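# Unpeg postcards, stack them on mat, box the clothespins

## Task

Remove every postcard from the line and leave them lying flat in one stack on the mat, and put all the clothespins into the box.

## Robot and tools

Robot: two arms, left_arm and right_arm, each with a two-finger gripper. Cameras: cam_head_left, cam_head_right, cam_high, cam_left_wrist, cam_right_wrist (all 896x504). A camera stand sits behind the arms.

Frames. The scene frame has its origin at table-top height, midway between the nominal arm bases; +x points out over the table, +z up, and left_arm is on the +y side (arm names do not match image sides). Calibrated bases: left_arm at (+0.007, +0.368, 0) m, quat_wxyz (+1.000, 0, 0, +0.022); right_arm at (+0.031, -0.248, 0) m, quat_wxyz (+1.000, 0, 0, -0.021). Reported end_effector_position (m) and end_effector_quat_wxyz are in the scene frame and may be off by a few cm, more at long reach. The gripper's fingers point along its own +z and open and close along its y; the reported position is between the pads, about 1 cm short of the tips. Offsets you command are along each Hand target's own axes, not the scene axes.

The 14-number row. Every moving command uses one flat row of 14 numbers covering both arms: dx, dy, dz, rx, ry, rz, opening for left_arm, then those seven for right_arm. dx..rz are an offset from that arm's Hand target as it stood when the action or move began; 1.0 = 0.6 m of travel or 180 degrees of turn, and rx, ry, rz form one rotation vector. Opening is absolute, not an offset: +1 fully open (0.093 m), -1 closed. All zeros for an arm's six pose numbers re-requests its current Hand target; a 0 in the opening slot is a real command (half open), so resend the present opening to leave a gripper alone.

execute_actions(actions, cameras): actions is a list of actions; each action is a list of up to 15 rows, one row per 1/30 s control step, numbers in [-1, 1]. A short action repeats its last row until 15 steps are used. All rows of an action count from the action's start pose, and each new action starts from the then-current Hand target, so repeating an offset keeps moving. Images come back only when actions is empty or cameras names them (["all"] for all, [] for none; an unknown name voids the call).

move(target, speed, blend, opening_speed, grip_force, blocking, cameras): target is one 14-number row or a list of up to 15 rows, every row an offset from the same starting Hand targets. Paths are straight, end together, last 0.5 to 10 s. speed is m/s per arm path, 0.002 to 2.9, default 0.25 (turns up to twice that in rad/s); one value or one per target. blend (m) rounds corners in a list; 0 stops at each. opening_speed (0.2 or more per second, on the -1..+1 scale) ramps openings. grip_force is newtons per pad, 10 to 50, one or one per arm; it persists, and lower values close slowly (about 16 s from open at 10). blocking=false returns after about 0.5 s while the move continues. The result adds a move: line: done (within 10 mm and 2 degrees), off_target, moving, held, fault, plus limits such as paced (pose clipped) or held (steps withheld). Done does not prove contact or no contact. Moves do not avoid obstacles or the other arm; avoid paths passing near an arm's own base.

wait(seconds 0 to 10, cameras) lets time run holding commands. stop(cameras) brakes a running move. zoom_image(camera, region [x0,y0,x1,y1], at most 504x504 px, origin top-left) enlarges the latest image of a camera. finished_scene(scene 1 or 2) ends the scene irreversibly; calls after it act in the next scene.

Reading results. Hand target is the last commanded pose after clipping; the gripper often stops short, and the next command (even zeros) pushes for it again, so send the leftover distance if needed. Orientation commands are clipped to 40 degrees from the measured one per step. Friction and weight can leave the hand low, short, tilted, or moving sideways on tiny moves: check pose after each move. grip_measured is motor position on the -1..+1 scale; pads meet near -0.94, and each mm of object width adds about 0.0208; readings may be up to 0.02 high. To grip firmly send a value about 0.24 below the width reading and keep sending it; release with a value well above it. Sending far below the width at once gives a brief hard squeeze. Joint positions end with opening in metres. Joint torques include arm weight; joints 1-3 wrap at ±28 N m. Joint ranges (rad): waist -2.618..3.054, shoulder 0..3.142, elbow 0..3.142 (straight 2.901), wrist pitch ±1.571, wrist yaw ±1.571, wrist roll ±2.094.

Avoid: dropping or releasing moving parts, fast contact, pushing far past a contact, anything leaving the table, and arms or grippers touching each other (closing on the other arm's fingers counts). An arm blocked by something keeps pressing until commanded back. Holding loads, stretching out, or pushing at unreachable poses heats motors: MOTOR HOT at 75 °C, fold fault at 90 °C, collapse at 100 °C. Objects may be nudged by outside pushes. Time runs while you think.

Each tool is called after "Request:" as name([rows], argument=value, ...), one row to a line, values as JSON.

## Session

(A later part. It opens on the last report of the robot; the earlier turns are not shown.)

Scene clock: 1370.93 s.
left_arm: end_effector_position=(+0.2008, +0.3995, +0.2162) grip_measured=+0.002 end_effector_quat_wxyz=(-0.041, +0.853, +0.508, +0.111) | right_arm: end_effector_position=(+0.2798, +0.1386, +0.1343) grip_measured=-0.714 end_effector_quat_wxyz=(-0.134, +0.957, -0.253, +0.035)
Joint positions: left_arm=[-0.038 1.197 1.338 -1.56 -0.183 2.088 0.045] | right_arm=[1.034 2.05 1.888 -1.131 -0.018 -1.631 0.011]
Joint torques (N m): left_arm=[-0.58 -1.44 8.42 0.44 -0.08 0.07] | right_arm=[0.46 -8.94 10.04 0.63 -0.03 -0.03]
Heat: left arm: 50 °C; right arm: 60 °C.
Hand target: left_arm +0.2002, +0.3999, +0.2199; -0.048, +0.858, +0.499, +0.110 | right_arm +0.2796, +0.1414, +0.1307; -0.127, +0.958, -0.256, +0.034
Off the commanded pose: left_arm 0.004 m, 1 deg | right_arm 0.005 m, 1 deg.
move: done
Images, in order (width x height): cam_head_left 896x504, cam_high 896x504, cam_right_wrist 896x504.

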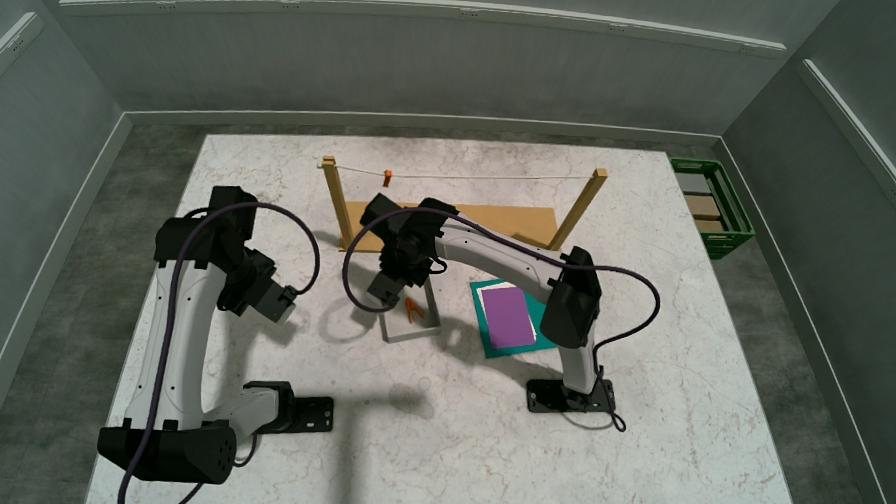

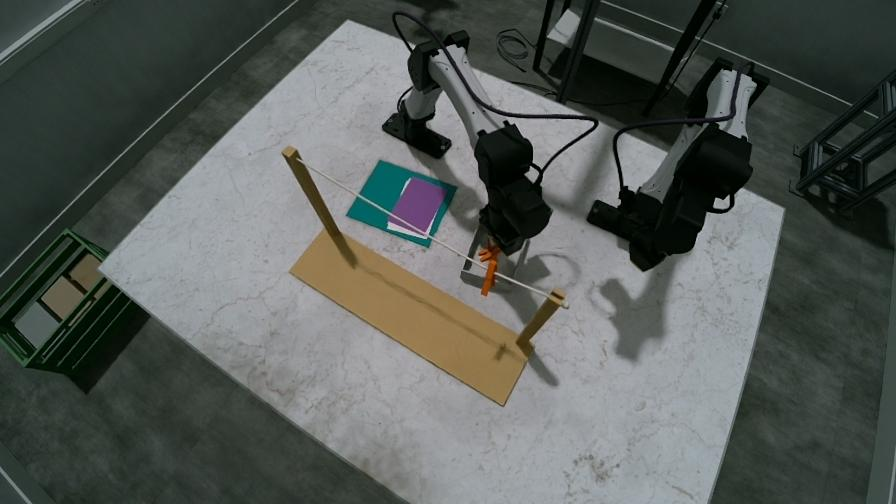

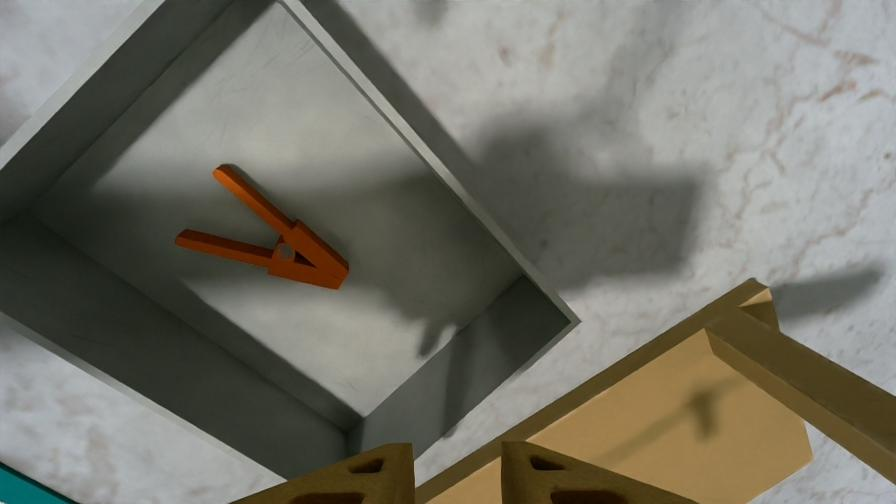

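Request:
move(target=[0,0,0,0,0,0,0,0.0087,-0.017,0.074,0,0,0,-1], speed=0.1, cameras=["cam_high","cam_head_left","cam_right_wrist"])

Request:
zoom_image(camera="cam_high", region=[430, 180, 560, 310])

Scene clock: 1385.37 s.
left_arm: end_effector_position=(+0.2008, +0.3995, +0.2162) grip_measured=+0.002 end_effector_quat_wxyz=(-0.041, +0.853, +0.508, +0.111) | right_arm: end_effector_position=(+0.2904, +0.1549, +0.0968) grip_measured=-0.714 end_effector_quat_wxyz=(-0.128, +0.958, -0.253, +0.033)
Joint positions: left_arm=[-0.038 1.197 1.338 -1.56 -0.183 2.088 0.045] | right_arm=[1.034 2.146 1.888 -1.049 -0.018 -1.631 0.011]
Joint torques (N m): left_arm=[-0.58 -1.4 8.35 0.43 -0.08 0.08] | right_arm=[-0.28 -9.85 8.69 0.81 -0.06 -0.12]
Heat: left arm: 50 °C; right arm: 63 °C.
Hand target: left_arm +0.2002, +0.3999, +0.2199; -0.048, +0.858, +0.499, +0.110 | right_arm +0.2947, +0.1573, +0.0905; -0.127, +0.958, -0.256, +0.034
Off the commanded pose: left_arm 0.004 m, 1 deg | right_arm 0.008 m, 0 deg.
move: done
Images, in order (width x height): cam_head_left 896x504, cam_high 896x504, cam_right_wrist 896x504.

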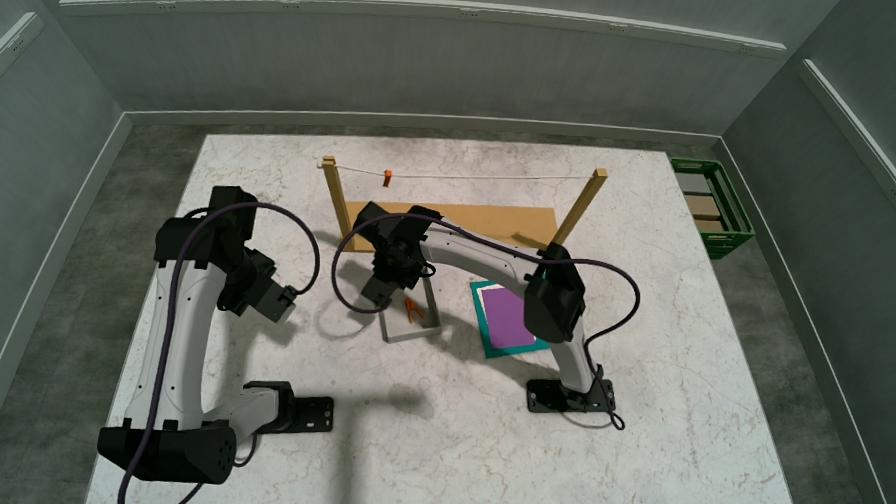

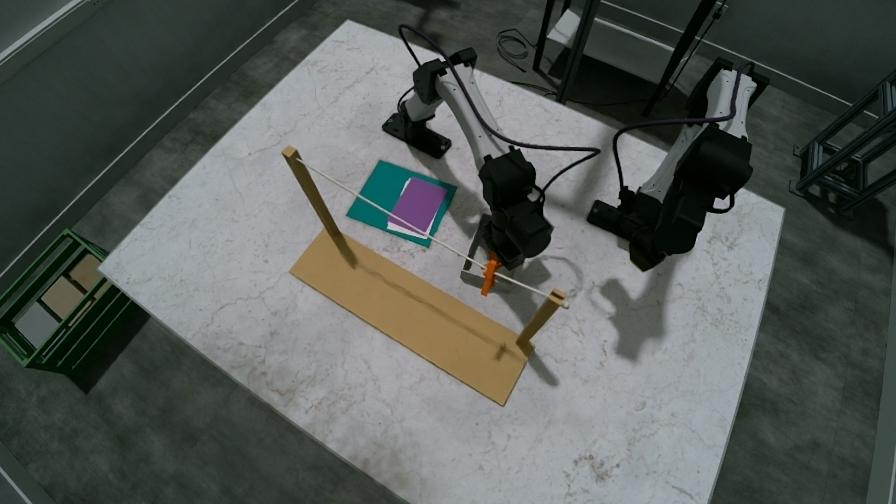

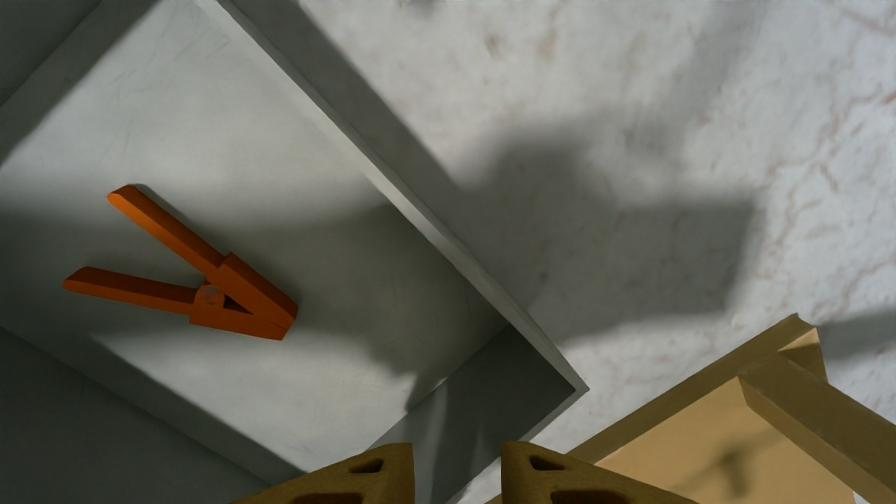

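Scaled by 3.877 from the camera's 896x504 image, which has a finer 1280x720 frame.

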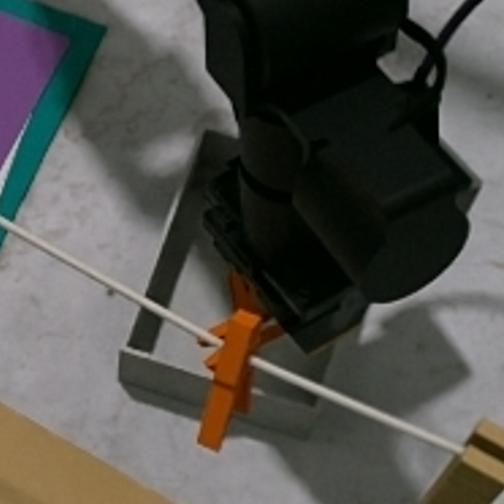

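Request:
move(target=[0,0,0,0,0,0,0,0.0045,-0.017,0.005,0,0.0458,0.16,-1], speed=0.15, cameras=["cam_high","cam_right_wrist"])

Request:
zoom_image(camera="cam_high", region=[430, 180, 560, 310])

Scene clock: 1395.20 s.
left_arm: end_effector_position=(+0.2008, +0.3995, +0.2162) grip_measured=+0.002 end_effector_quat_wxyz=(-0.041, +0.853, +0.508, +0.111) | right_arm: end_effector_position=(+0.3034, +0.1623, +0.0966) grip_measured=-0.714 end_effector_quat_wxyz=(-0.121, +0.860, -0.492, +0.068)
Joint positions: left_arm=[-0.038 1.197 1.338 -1.56 -0.183 2.088 0.045] | right_arm=[1.07 2.225 2.014 -1.112 0.129 -1.09 0.011]
Joint torques (N m): left_arm=[-0.61 -1.43 8.36 0.43 -0.07 0.08] | right_arm=[0.51 -9.96 10.06 0.59 0.06 0]
Heat: left arm: 50 °C; right arm: 63 °C.
Hand target: left_arm +0.2002, +0.3999, +0.2199; -0.048, +0.858, +0.499, +0.110 | right_arm +0.3024, +0.1652, +0.0903; -0.113, +0.859, -0.494, +0.069
Off the commanded pose: left_arm 0.004 m, 1 deg | right_arm 0.007 m, 1 deg.
move: done
Images, in order (width x height): cam_high 896x504, cam_right_wrist 896x504.

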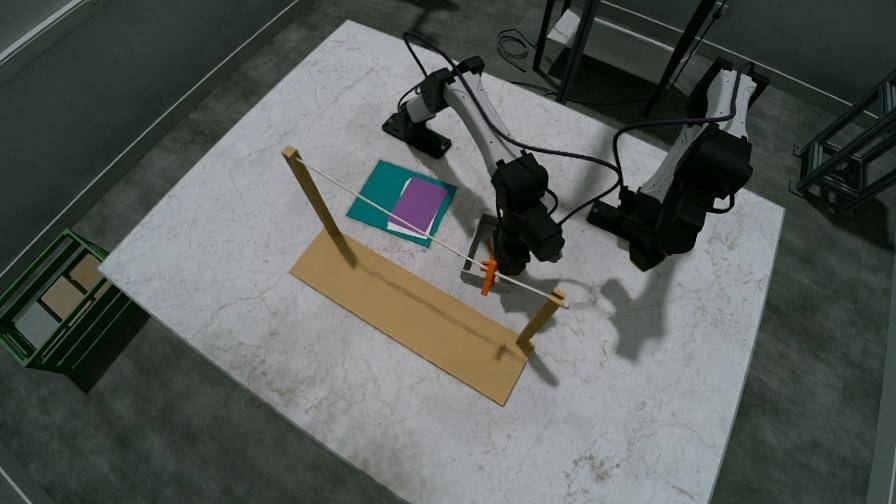

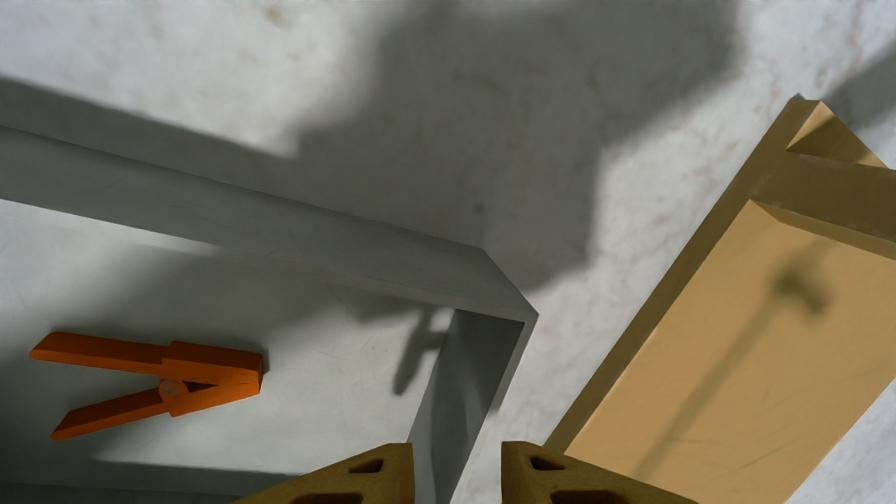

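Scaled by 3.877 from the camera's 896x504 image, which has a finer 1280x720 frame.

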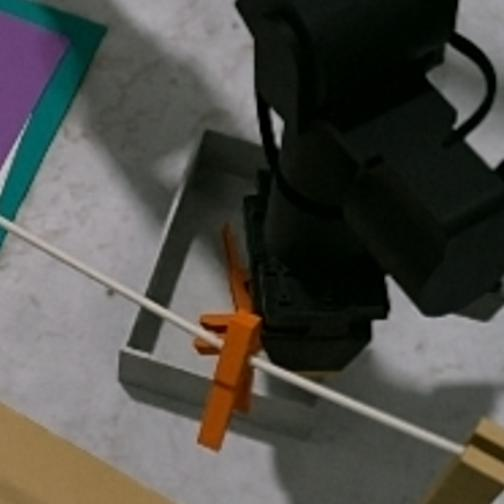

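Request:
move(target=[0,0,0,0,0,0,0,0,0.030,0.0557,0,0,0,-1], speed=0.08, cameras=["cam_high","cam_right_wrist"])

Scene clock: 1401.80 s.
left_arm: end_effector_position=(+0.2008, +0.3995, +0.2162) grip_measured=+0.002 end_effector_quat_wxyz=(-0.041, +0.853, +0.508, +0.111) | right_arm: end_effector_position=(+0.2968, +0.1591, +0.0570) grip_measured=-0.714 end_effector_quat_wxyz=(-0.112, +0.861, -0.492, +0.068)
Joint positions: left_arm=[-0.038 1.197 1.338 -1.56 -0.183 2.088 0.045] | right_arm=[1.079 2.225 1.861 -0.977 0.131 -1.081 0.011]
Joint torques (N m): left_arm=[-0.59 -1.46 8.38 0.43 -0.08 0.08] | right_arm=[0.55 -11.96 7.04 0.77 0.06 -0.02]
Heat: left arm: 50 °C; right arm: 63 °C.
Hand target: left_arm +0.2002, +0.3999, +0.2199; -0.048, +0.858, +0.499, +0.110 | right_arm +0.2951, +0.1607, +0.0533; -0.113, +0.859, -0.494, +0.069
Off the commanded pose: left_arm 0.004 m, 1 deg | right_arm 0.004 m, 0 deg.
move: done
Images, in order (width x height): cam_high 896x504, cam_right_wrist 896x504.

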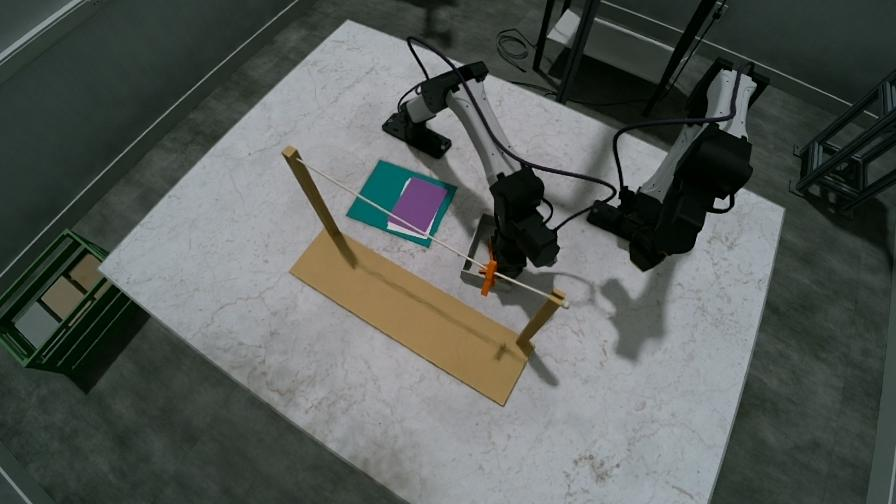

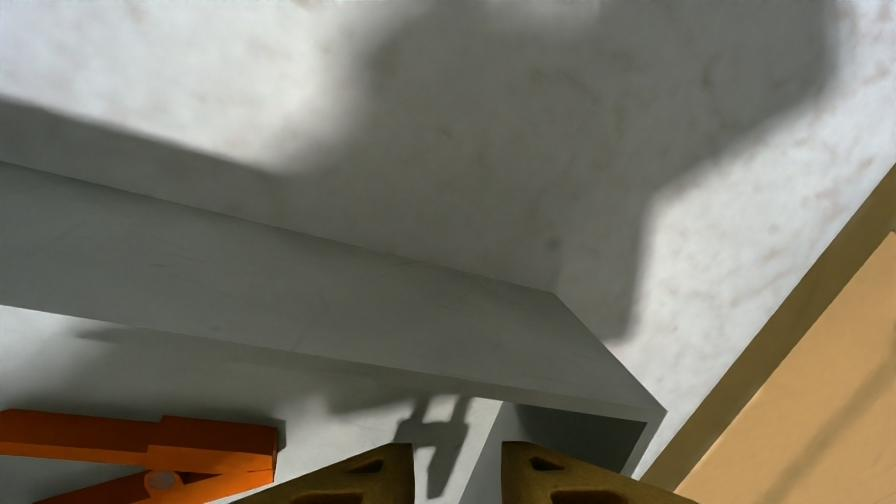

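Request:
move(target=[0,0,0,0,0,0,0,0,0.015,0.053,0,0,0,-1], speed=0.06, cameras=["cam_high","cam_right_wrist","cam_head_left"])

Request:
zoom_image(camera="cam_high", region=[430, 180, 560, 310])

Scene clock: 1407.30 s.
left_arm: end_effector_position=(+0.2008, +0.3995, +0.2162) grip_measured=+0.002 end_effector_quat_wxyz=(-0.041, +0.853, +0.508, +0.111) | right_arm: end_effector_position=(+0.2985, +0.1601, +0.0364) grip_measured=-0.714 end_effector_quat_wxyz=(-0.124, +0.859, -0.492, +0.071)
Joint positions: left_arm=[-0.038 1.197 1.338 -1.56 -0.183 2.088 0.045] | right_arm=[1.079 2.225 1.772 -0.866 0.137 -1.081 0.011]
Joint torques (N m): left_arm=[-0.61 -1.44 8.36 0.43 -0.08 0.07] | right_arm=[0.53 -9.83 6.45 0.88 0.03 -0.02]
Heat: left arm: 50 °C; right arm: 62 °C.
Hand target: left_arm +0.2002, +0.3999, +0.2199; -0.048, +0.858, +0.499, +0.110 | right_arm +0.2949, +0.1602, +0.0202; -0.113, +0.859, -0.494, +0.069
Off the commanded pose: left_arm 0.004 m, 1 deg | right_arm 0.017 m, 1 deg.
move: off_target (right_arm)
Images, in order (width x height): cam_head_left 896x504, cam_high 896x504, cam_right_wrist 896x504.

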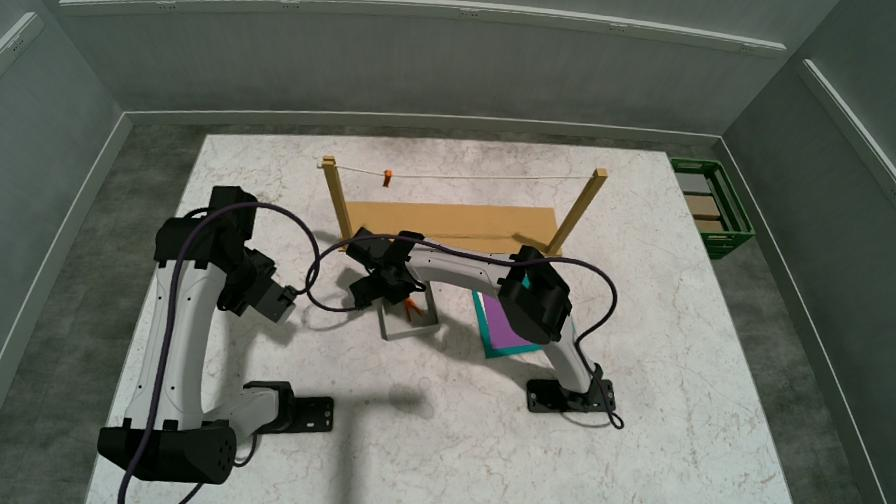

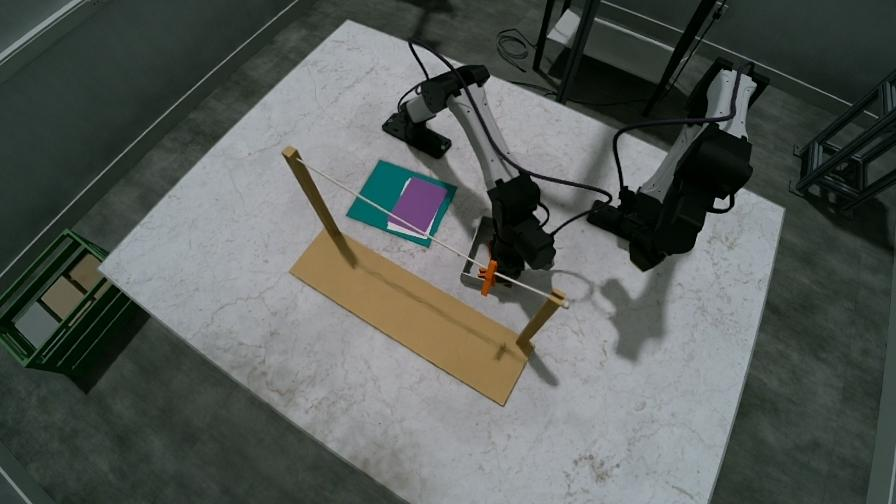

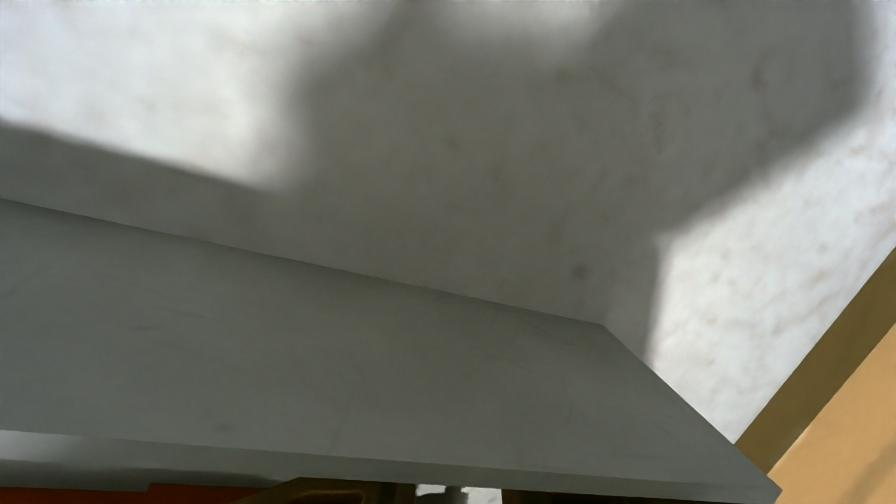

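Scaled by 3.877 from the camera's 896x504 image, which has a finer 1280x720 frame.

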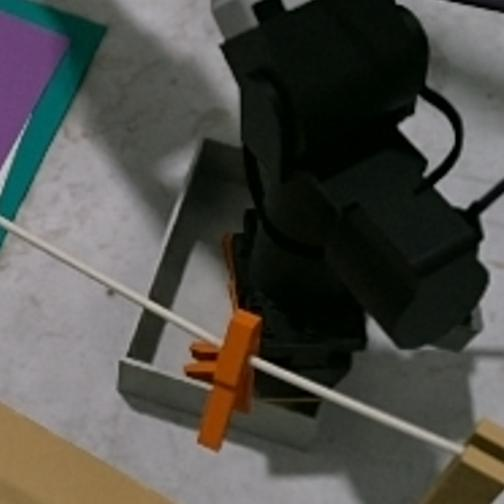

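Request:
zoom_image(camera="cam_head_left", region=[330, 240, 460, 350])

Request:
zoom_image(camera="cam_high", region=[455, 225, 535, 305])

Request:
zoom_image(camera="cam_right_wrist", region=[200, 380, 700, 504])

Scaled by 3.877 from the camera's 896x504 image, which has a finer 1280x720 frame.

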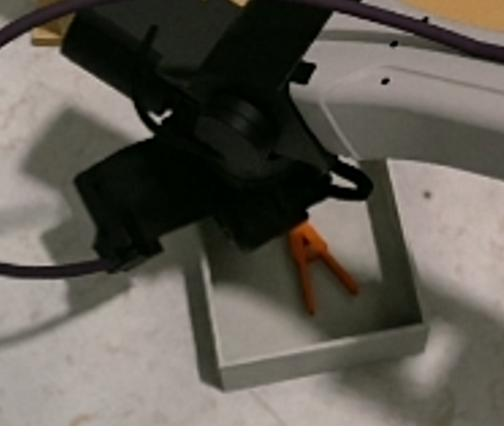

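Scaled by 6.300 from the camera's 896x504 image, which has a finer 1280x720 frame.

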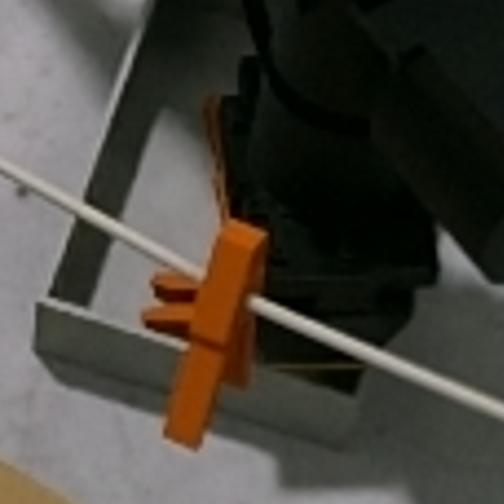

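Scaled by 1.008 from the camera's 896x504 image, which has a finer 1280x720 frame.

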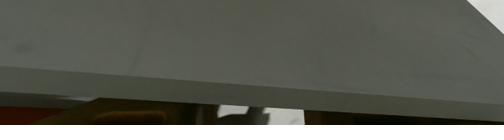

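Request:
move(target=[0,0,0,0,0,0,0,0,0.002,0.006,0,0,0,-1], speed=0.06, cameras=["cam_high"])

Request:
zoom_image(camera="cam_high", region=[455, 225, 535, 305])

Scene clock: 1418.13 s.
left_arm: end_effector_position=(+0.2008, +0.3995, +0.2162) grip_measured=+0.002 end_effector_quat_wxyz=(-0.041, +0.853, +0.508, +0.111) | right_arm: end_effector_position=(+0.2998, +0.1609, +0.0353) grip_measured=-0.714 end_effector_quat_wxyz=(-0.128, +0.858, -0.493, +0.073)
Joint positions: left_arm=[-0.038 1.197 1.338 -1.56 -0.183 2.088 0.045] | right_arm=[1.079 2.225 1.765 -0.851 0.141 -1.081 0.011]
Joint torques (N m): left_arm=[-0.61 -1.42 8.34 0.43 -0.09 0.09] | right_arm=[0.51 -9.58 6.16 0.87 -0.02 -0.02]
Heat: left arm: 50 °C; right arm: 60 °C.
Hand target: left_arm +0.2002, +0.3999, +0.2199; -0.048, +0.858, +0.499, +0.110 | right_arm +0.2947, +0.1601, +0.0164; -0.113, +0.859, -0.494, +0.069
Off the commanded pose: left_arm 0.004 m, 1 deg | right_arm 0.020 m, 2 deg.
move: off_target (right_arm)
Images, in order (width x height): cam_high 896x504.

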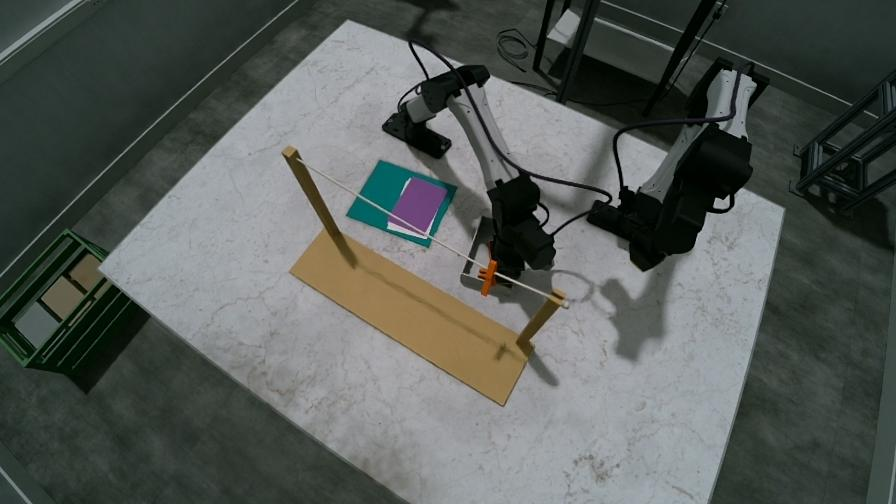

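Scaled by 6.300 from the camera's 896x504 image, which has a finer 1280x720 frame.

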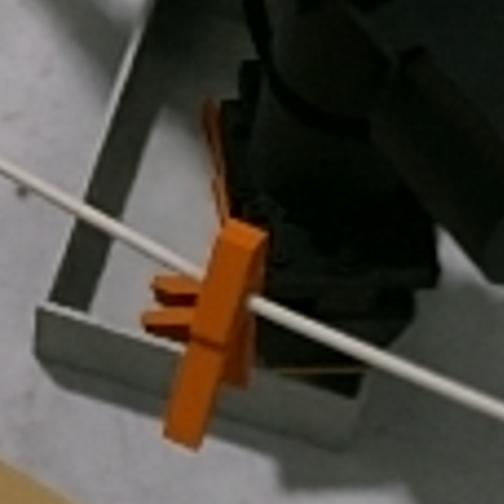

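Request:
move(target=[0,0,0,0,0,0,0,0,-0.0076,-0.0268,0,0,0,-1], speed=0.06)

Scene clock: 1422.20 s.
left_arm: end_effector_position=(+0.2008, +0.3995, +0.2162) grip_measured=+0.002 end_effector_quat_wxyz=(-0.041, +0.853, +0.508, +0.111) | right_arm: end_effector_position=(+0.2984, +0.1582, +0.0361) grip_measured=-0.717 end_effector_quat_wxyz=(-0.120, +0.859, -0.493, +0.073)
Joint positions: left_arm=[-0.038 1.197 1.338 -1.56 -0.183 2.088 0.045] | right_arm=[1.079 2.225 1.772 -0.873 0.142 -1.081 0.011]
Joint torques (N m): left_arm=[-0.58 -1.46 8.38 0.43 -0.08 0.08] | right_arm=[0.55 -10.8 9.54 0.53 -0.04 -0.03]
Heat: left arm: 50 °C; right arm: 60 °C.
Hand target: left_arm +0.2002, +0.3999, +0.2199; -0.048, +0.858, +0.499, +0.110 | right_arm +0.2948, +0.1603, +0.0332; -0.113, +0.859, -0.494, +0.069
Off the commanded pose: left_arm 0.004 m, 1 deg | right_arm 0.005 m, 1 deg.
move: done

Request:
move(target=[0,0,0,0,0,0,0,0,0,0,0,0,0,-0.2], opening_speed=0.3, cameras=["cam_high","cam_head_left","cam_right_wrist"])

Request:
zoom_image(camera="cam_high", region=[455, 225, 535, 305])

Scene clock: 1427.33 s.
left_arm: end_effector_position=(+0.2008, +0.3995, +0.2162) grip_measured=+0.002 end_effector_quat_wxyz=(-0.041, +0.853, +0.508, +0.111) | right_arm: end_effector_position=(+0.2972, +0.1562, +0.0356) grip_measured=-0.202 end_effector_quat_wxyz=(-0.116, +0.859, -0.493, +0.073)
Joint positions: left_arm=[-0.038 1.197 1.338 -1.56 -0.183 2.088 0.045] | right_arm=[1.079 2.225 1.772 -0.882 0.142 -1.08 0.036]
Joint torques (N m): left_arm=[-0.59 -1.47 8.36 0.43 -0.08 0.08] | right_arm=[0.58 -10.82 9.48 0.59 -0.03 -0.03]
Heat: left arm: 50 °C; right arm: 60 °C.
Hand target: left_arm +0.2002, +0.3999, +0.2199; -0.048, +0.858, +0.499, +0.110 | right_arm +0.2948, +0.1604, +0.0332; -0.113, +0.859, -0.494, +0.069
Off the commanded pose: left_arm 0.004 m, 1 deg | right_arm 0.005 m, 1 deg.
move: done
Images, in order (width x height): cam_head_left 896x504, cam_high 896x504, cam_right_wrist 896x504.

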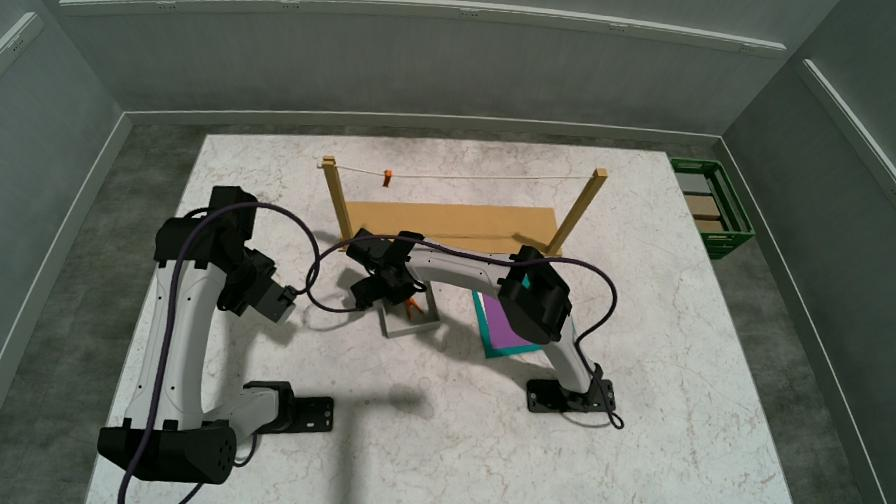

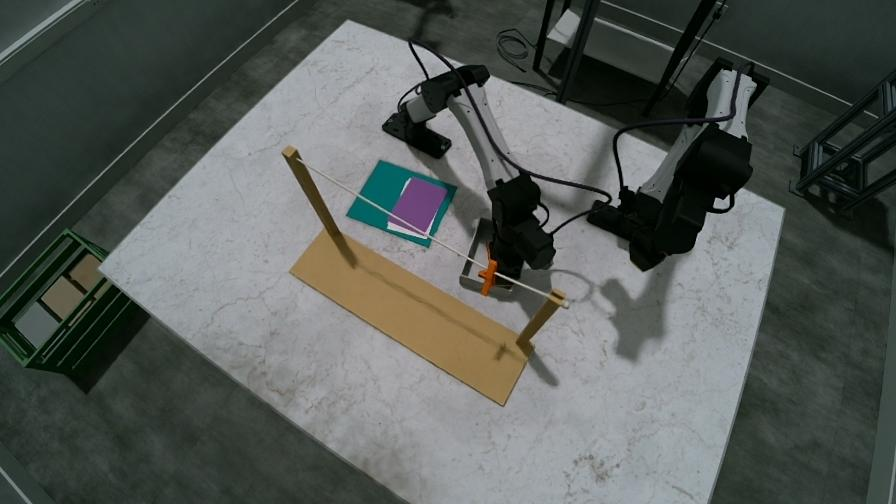

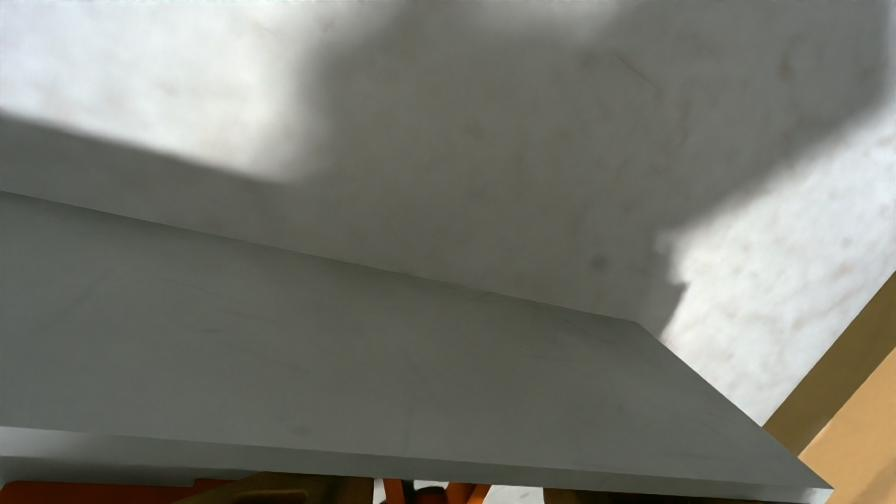

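Scaled by 6.300 from the camera's 896x504 image, which has a finer 1280x720 frame.

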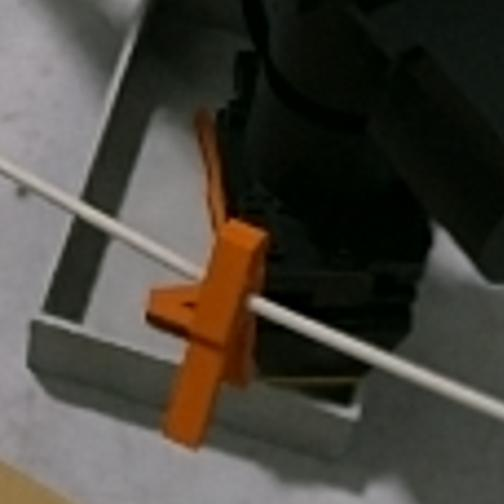

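Request:
move(target=[0,0,0,0,0,0,0,0,-0.0137,-0.048,0,0,0,-0.2], speed=0.05, cameras=["cam_high","cam_right_wrist"])

Request:
zoom_image(camera="cam_high", region=[455, 225, 535, 305])

Scene clock: 1431.30 s.
left_arm: end_effector_position=(+0.2008, +0.3995, +0.2162) grip_measured=+0.002 end_effector_quat_wxyz=(-0.041, +0.853, +0.508, +0.111) | right_arm: end_effector_position=(+0.2971, +0.1560, +0.0565) grip_measured=-0.202 end_effector_quat_wxyz=(-0.107, +0.860, -0.493, +0.073)
Joint positions: left_arm=[-0.038 1.197 1.338 -1.56 -0.183 2.088 0.045] | right_arm=[1.079 2.225 1.86 -0.987 0.142 -1.08 0.036]
Joint torques (N m): left_arm=[-0.58 -1.4 8.39 0.44 -0.08 0.07] | right_arm=[0.54 -12.48 9.78 0.51 -0.03 -0.03]
Heat: left arm: 50 °C; right arm: 61 °C.
Hand target: left_arm +0.2002, +0.3999, +0.2199; -0.048, +0.858, +0.499, +0.110 | right_arm +0.2950, +0.1607, +0.0631; -0.113, +0.859, -0.494, +0.069
Off the commanded pose: left_arm 0.004 m, 1 deg | right_arm 0.008 m, 1 deg.
move: done
Images, in order (width x height): cam_high 896x504, cam_right_wrist 896x504.

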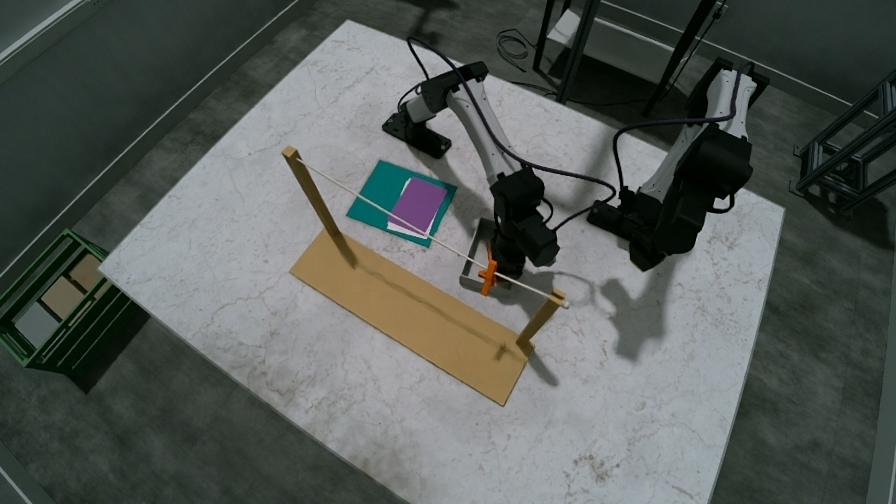

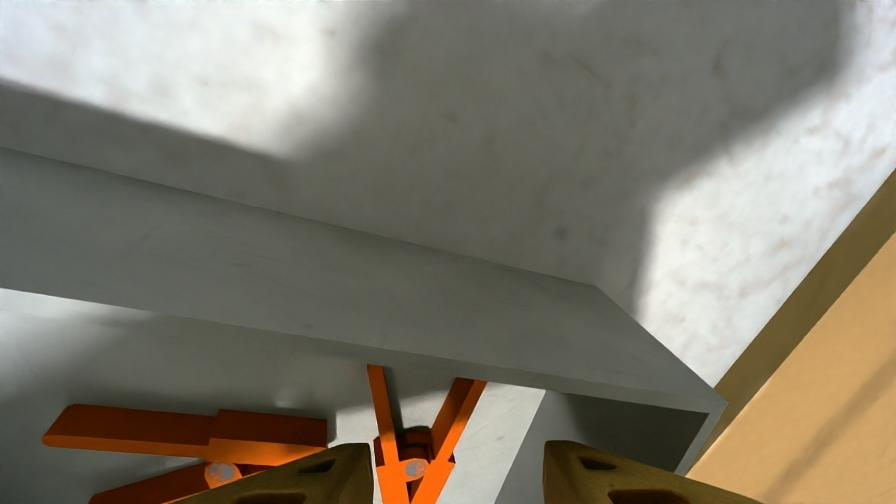

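Scaled by 6.300 from the camera's 896x504 image, which has a finer 1280x720 frame.

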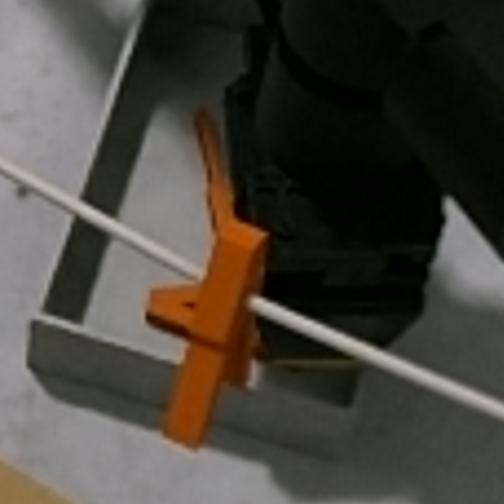

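Request:
move([
  [0,0,0,0,0,0,0,-0.004,-0.025,-0.1145,0,0,0,-0.2],
  [0,0,0,0,0,0,0,0.1457,0.0023,-0.4127,0.4065,-0.1437,-0.1064,-0.2],
], blend=[0.02,0], speed=0.2, cameras=["cam_high","cam_right_wrist"])

Scene clock: 1450.40 s.
left_arm: end_effector_position=(+0.2008, +0.3995, +0.2162) grip_measured=+0.002 end_effector_quat_wxyz=(-0.041, +0.853, +0.508, +0.111) | right_arm: end_effector_position=(+0.2828, +0.0563, +0.3016) grip_measured=-0.202 end_effector_quat_wxyz=(+0.681, -0.684, +0.188, -0.182)
Joint positions: left_arm=[-0.038 1.197 1.338 -1.56 -0.183 2.088 0.045] | right_arm=[0.802 1.137 0.698 0.432 -0.282 -1.566 0.036]
Joint torques (N m): left_arm=[-0.61 -1.44 8.39 0.44 -0.08 0.08] | right_arm=[-0.55 -4.75 7.99 2.01 -0.18 -0.14]
Heat: left arm: 50 °C; right arm: 62 °C.
Hand target: left_arm +0.2002, +0.3999, +0.2199; -0.048, +0.858, +0.499, +0.110 | right_arm +0.2807, +0.0535, +0.3023; +0.684, -0.683, +0.183, -0.183
Off the commanded pose: left_arm 0.004 m, 1 deg | right_arm 0.004 m, 1 deg.
move: done
Images, in order (width x height): cam_high 896x504, cam_right_wrist 896x504.

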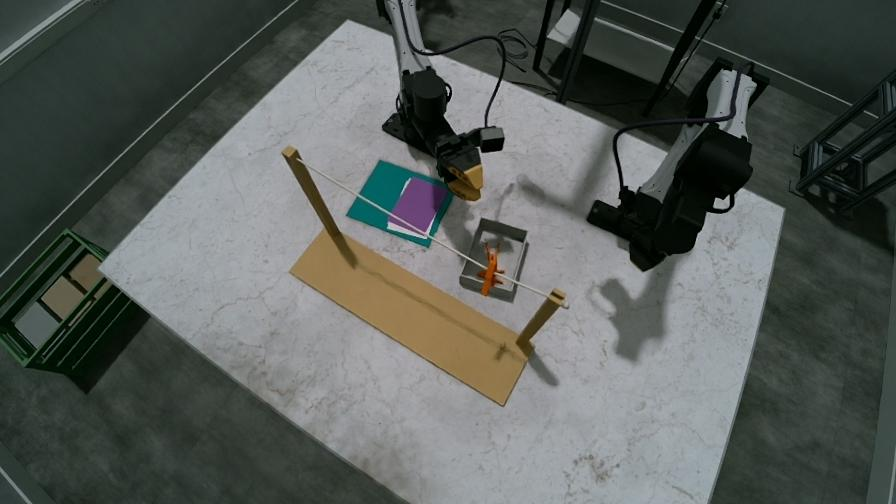

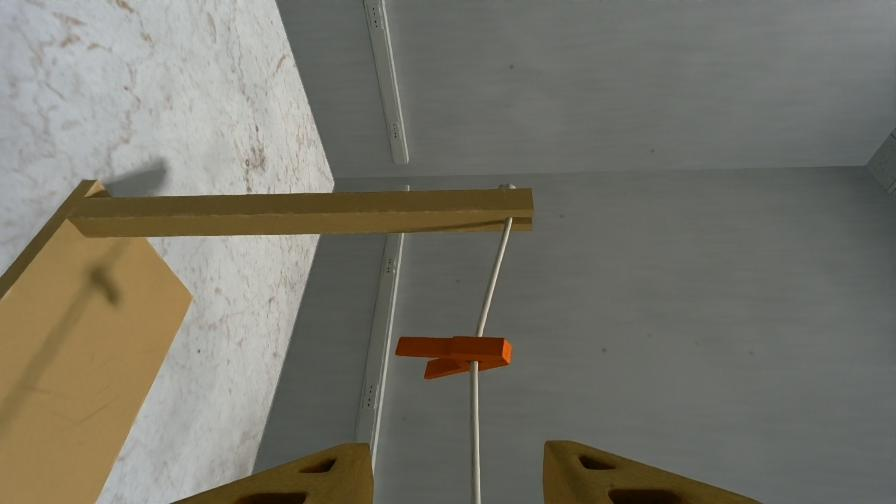

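Request:
move([
  [0,0,0,0,0,0,0,0.0434,-0.0825,0.1057,0,0,0,1],
  [0,0,0,0,0,0,0,0.1568,-0.0825,0.1057,0,0,0,1],
], speed=0.15, cameras=["cam_high","cam_right_wrist"])

Scene clock: 1460.73 s.
left_arm: end_effector_position=(+0.2008, +0.3995, +0.2162) grip_measured=+0.002 end_effector_quat_wxyz=(-0.041, +0.853, +0.508, +0.111) | right_arm: end_effector_position=(+0.3914, +0.0583, +0.3479) grip_measured=+1.000 end_effector_quat_wxyz=(+0.681, -0.682, +0.190, -0.185)
Joint positions: left_arm=[-0.038 1.197 1.338 -1.56 -0.183 2.088 0.045] | right_arm=[0.573 1.472 1.122 0.345 -0.504 -1.566 0.093]
Joint torques (N m): left_arm=[-0.59 -1.46 8.39 0.44 -0.08 0.08] | right_arm=[-0.06 -5.2 11.52 1.83 -0.17 -0.13]
Heat: left arm: 50 °C; right arm: 63 °C.
Hand target: left_arm +0.2002, +0.3999, +0.2199; -0.048, +0.858, +0.499, +0.110 | right_arm +0.3939, +0.0614, +0.3519; +0.683, -0.683, +0.183, -0.183
Off the commanded pose: left_arm 0.004 m, 1 deg | right_arm 0.006 m, 1 deg.
move: done
Images, in order (width x height): cam_high 896x504, cam_right_wrist 896x504.

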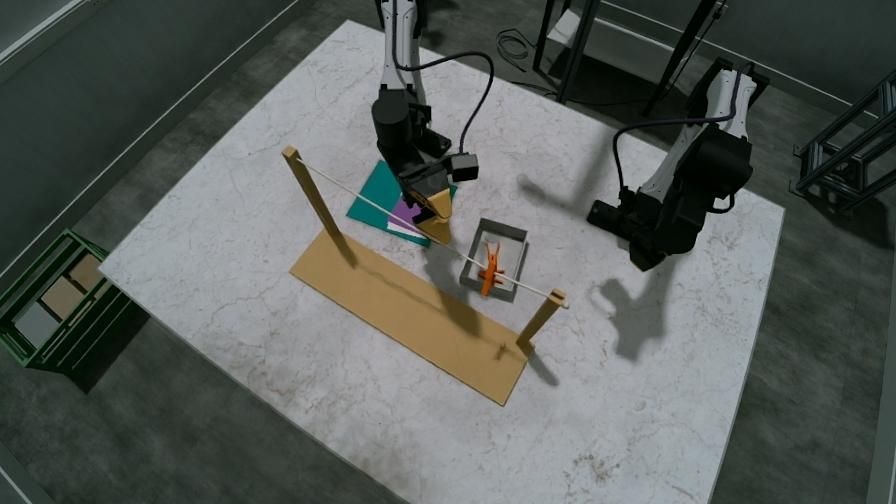

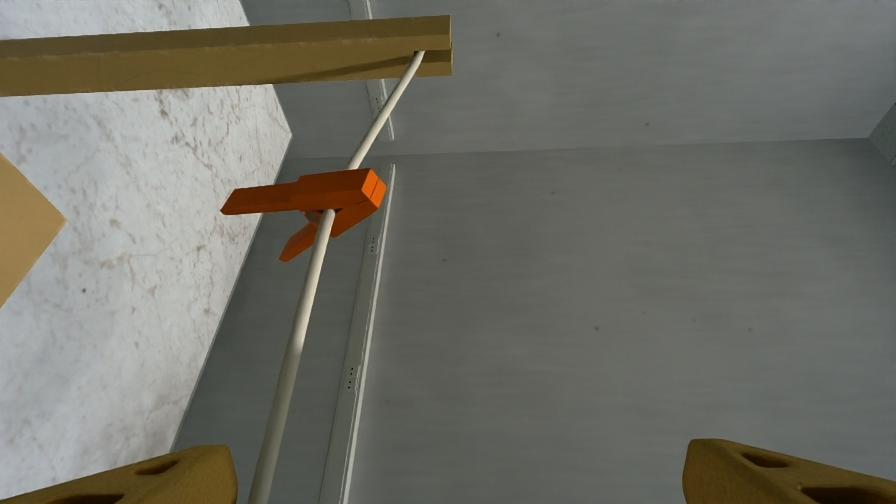

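Request:
move(target=[0,0,0,0,0,0,0,0,0,0.1083,0,0,0,1], speed=0.1, cameras=["cam_high","cam_head_left","cam_right_wrist"])

Request:
zoom_image(camera="cam_high", region=[430, 200, 550, 320])

Scene clock: 1463.87 s.
left_arm: end_effector_position=(+0.2008, +0.3995, +0.2162) grip_measured=+0.002 end_effector_quat_wxyz=(-0.041, +0.853, +0.508, +0.111) | right_arm: end_effector_position=(+0.4230, +0.1129, +0.3520) grip_measured=+1.000 end_effector_quat_wxyz=(+0.685, -0.681, +0.183, -0.183)
Joint positions: left_arm=[-0.038 1.197 1.338 -1.56 -0.183 2.088 0.045] | right_arm=[0.651 1.687 1.347 0.346 -0.439 -1.566 0.093]
Joint torques (N m): left_arm=[-0.61 -1.46 8.39 0.44 -0.08 0.09] | right_arm=[0.43 -7.06 11.56 1.78 -0.03 -0.13]
Heat: left arm: 50 °C; right arm: 63 °C.
Hand target: left_arm +0.2002, +0.3999, +0.2199; -0.048, +0.858, +0.499, +0.110 | right_arm +0.4262, +0.1178, +0.3520; +0.684, -0.683, +0.182, -0.183
Off the commanded pose: left_arm 0.004 m, 1 deg | right_arm 0.006 m, 0 deg.
move: done
Images, in order (width x height): cam_head_left 896x504, cam_high 896x504, cam_right_wrist 896x504.

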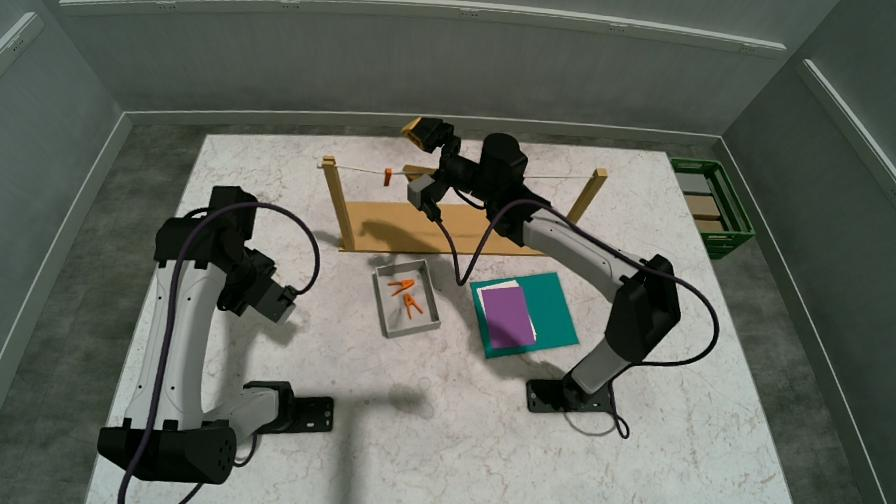

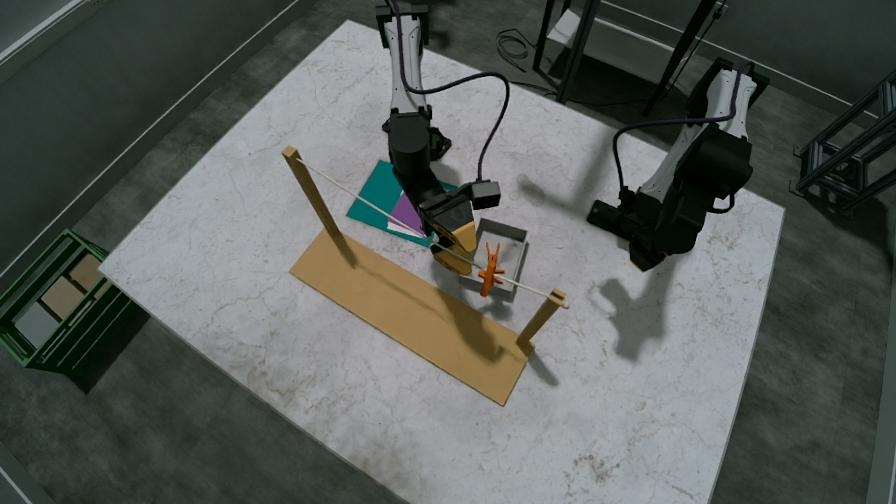

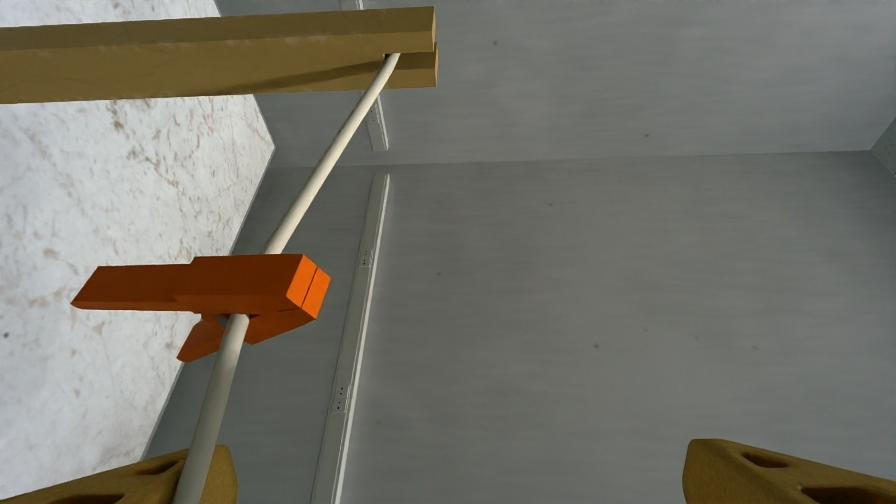

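Scaled by 4.200 from the camera's 896x504 image, which has a finer 1280x720 frame.

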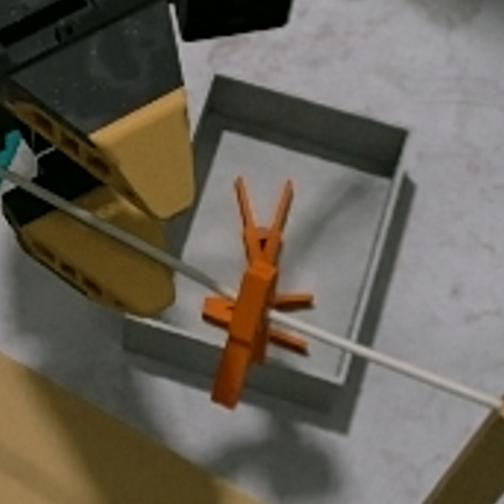

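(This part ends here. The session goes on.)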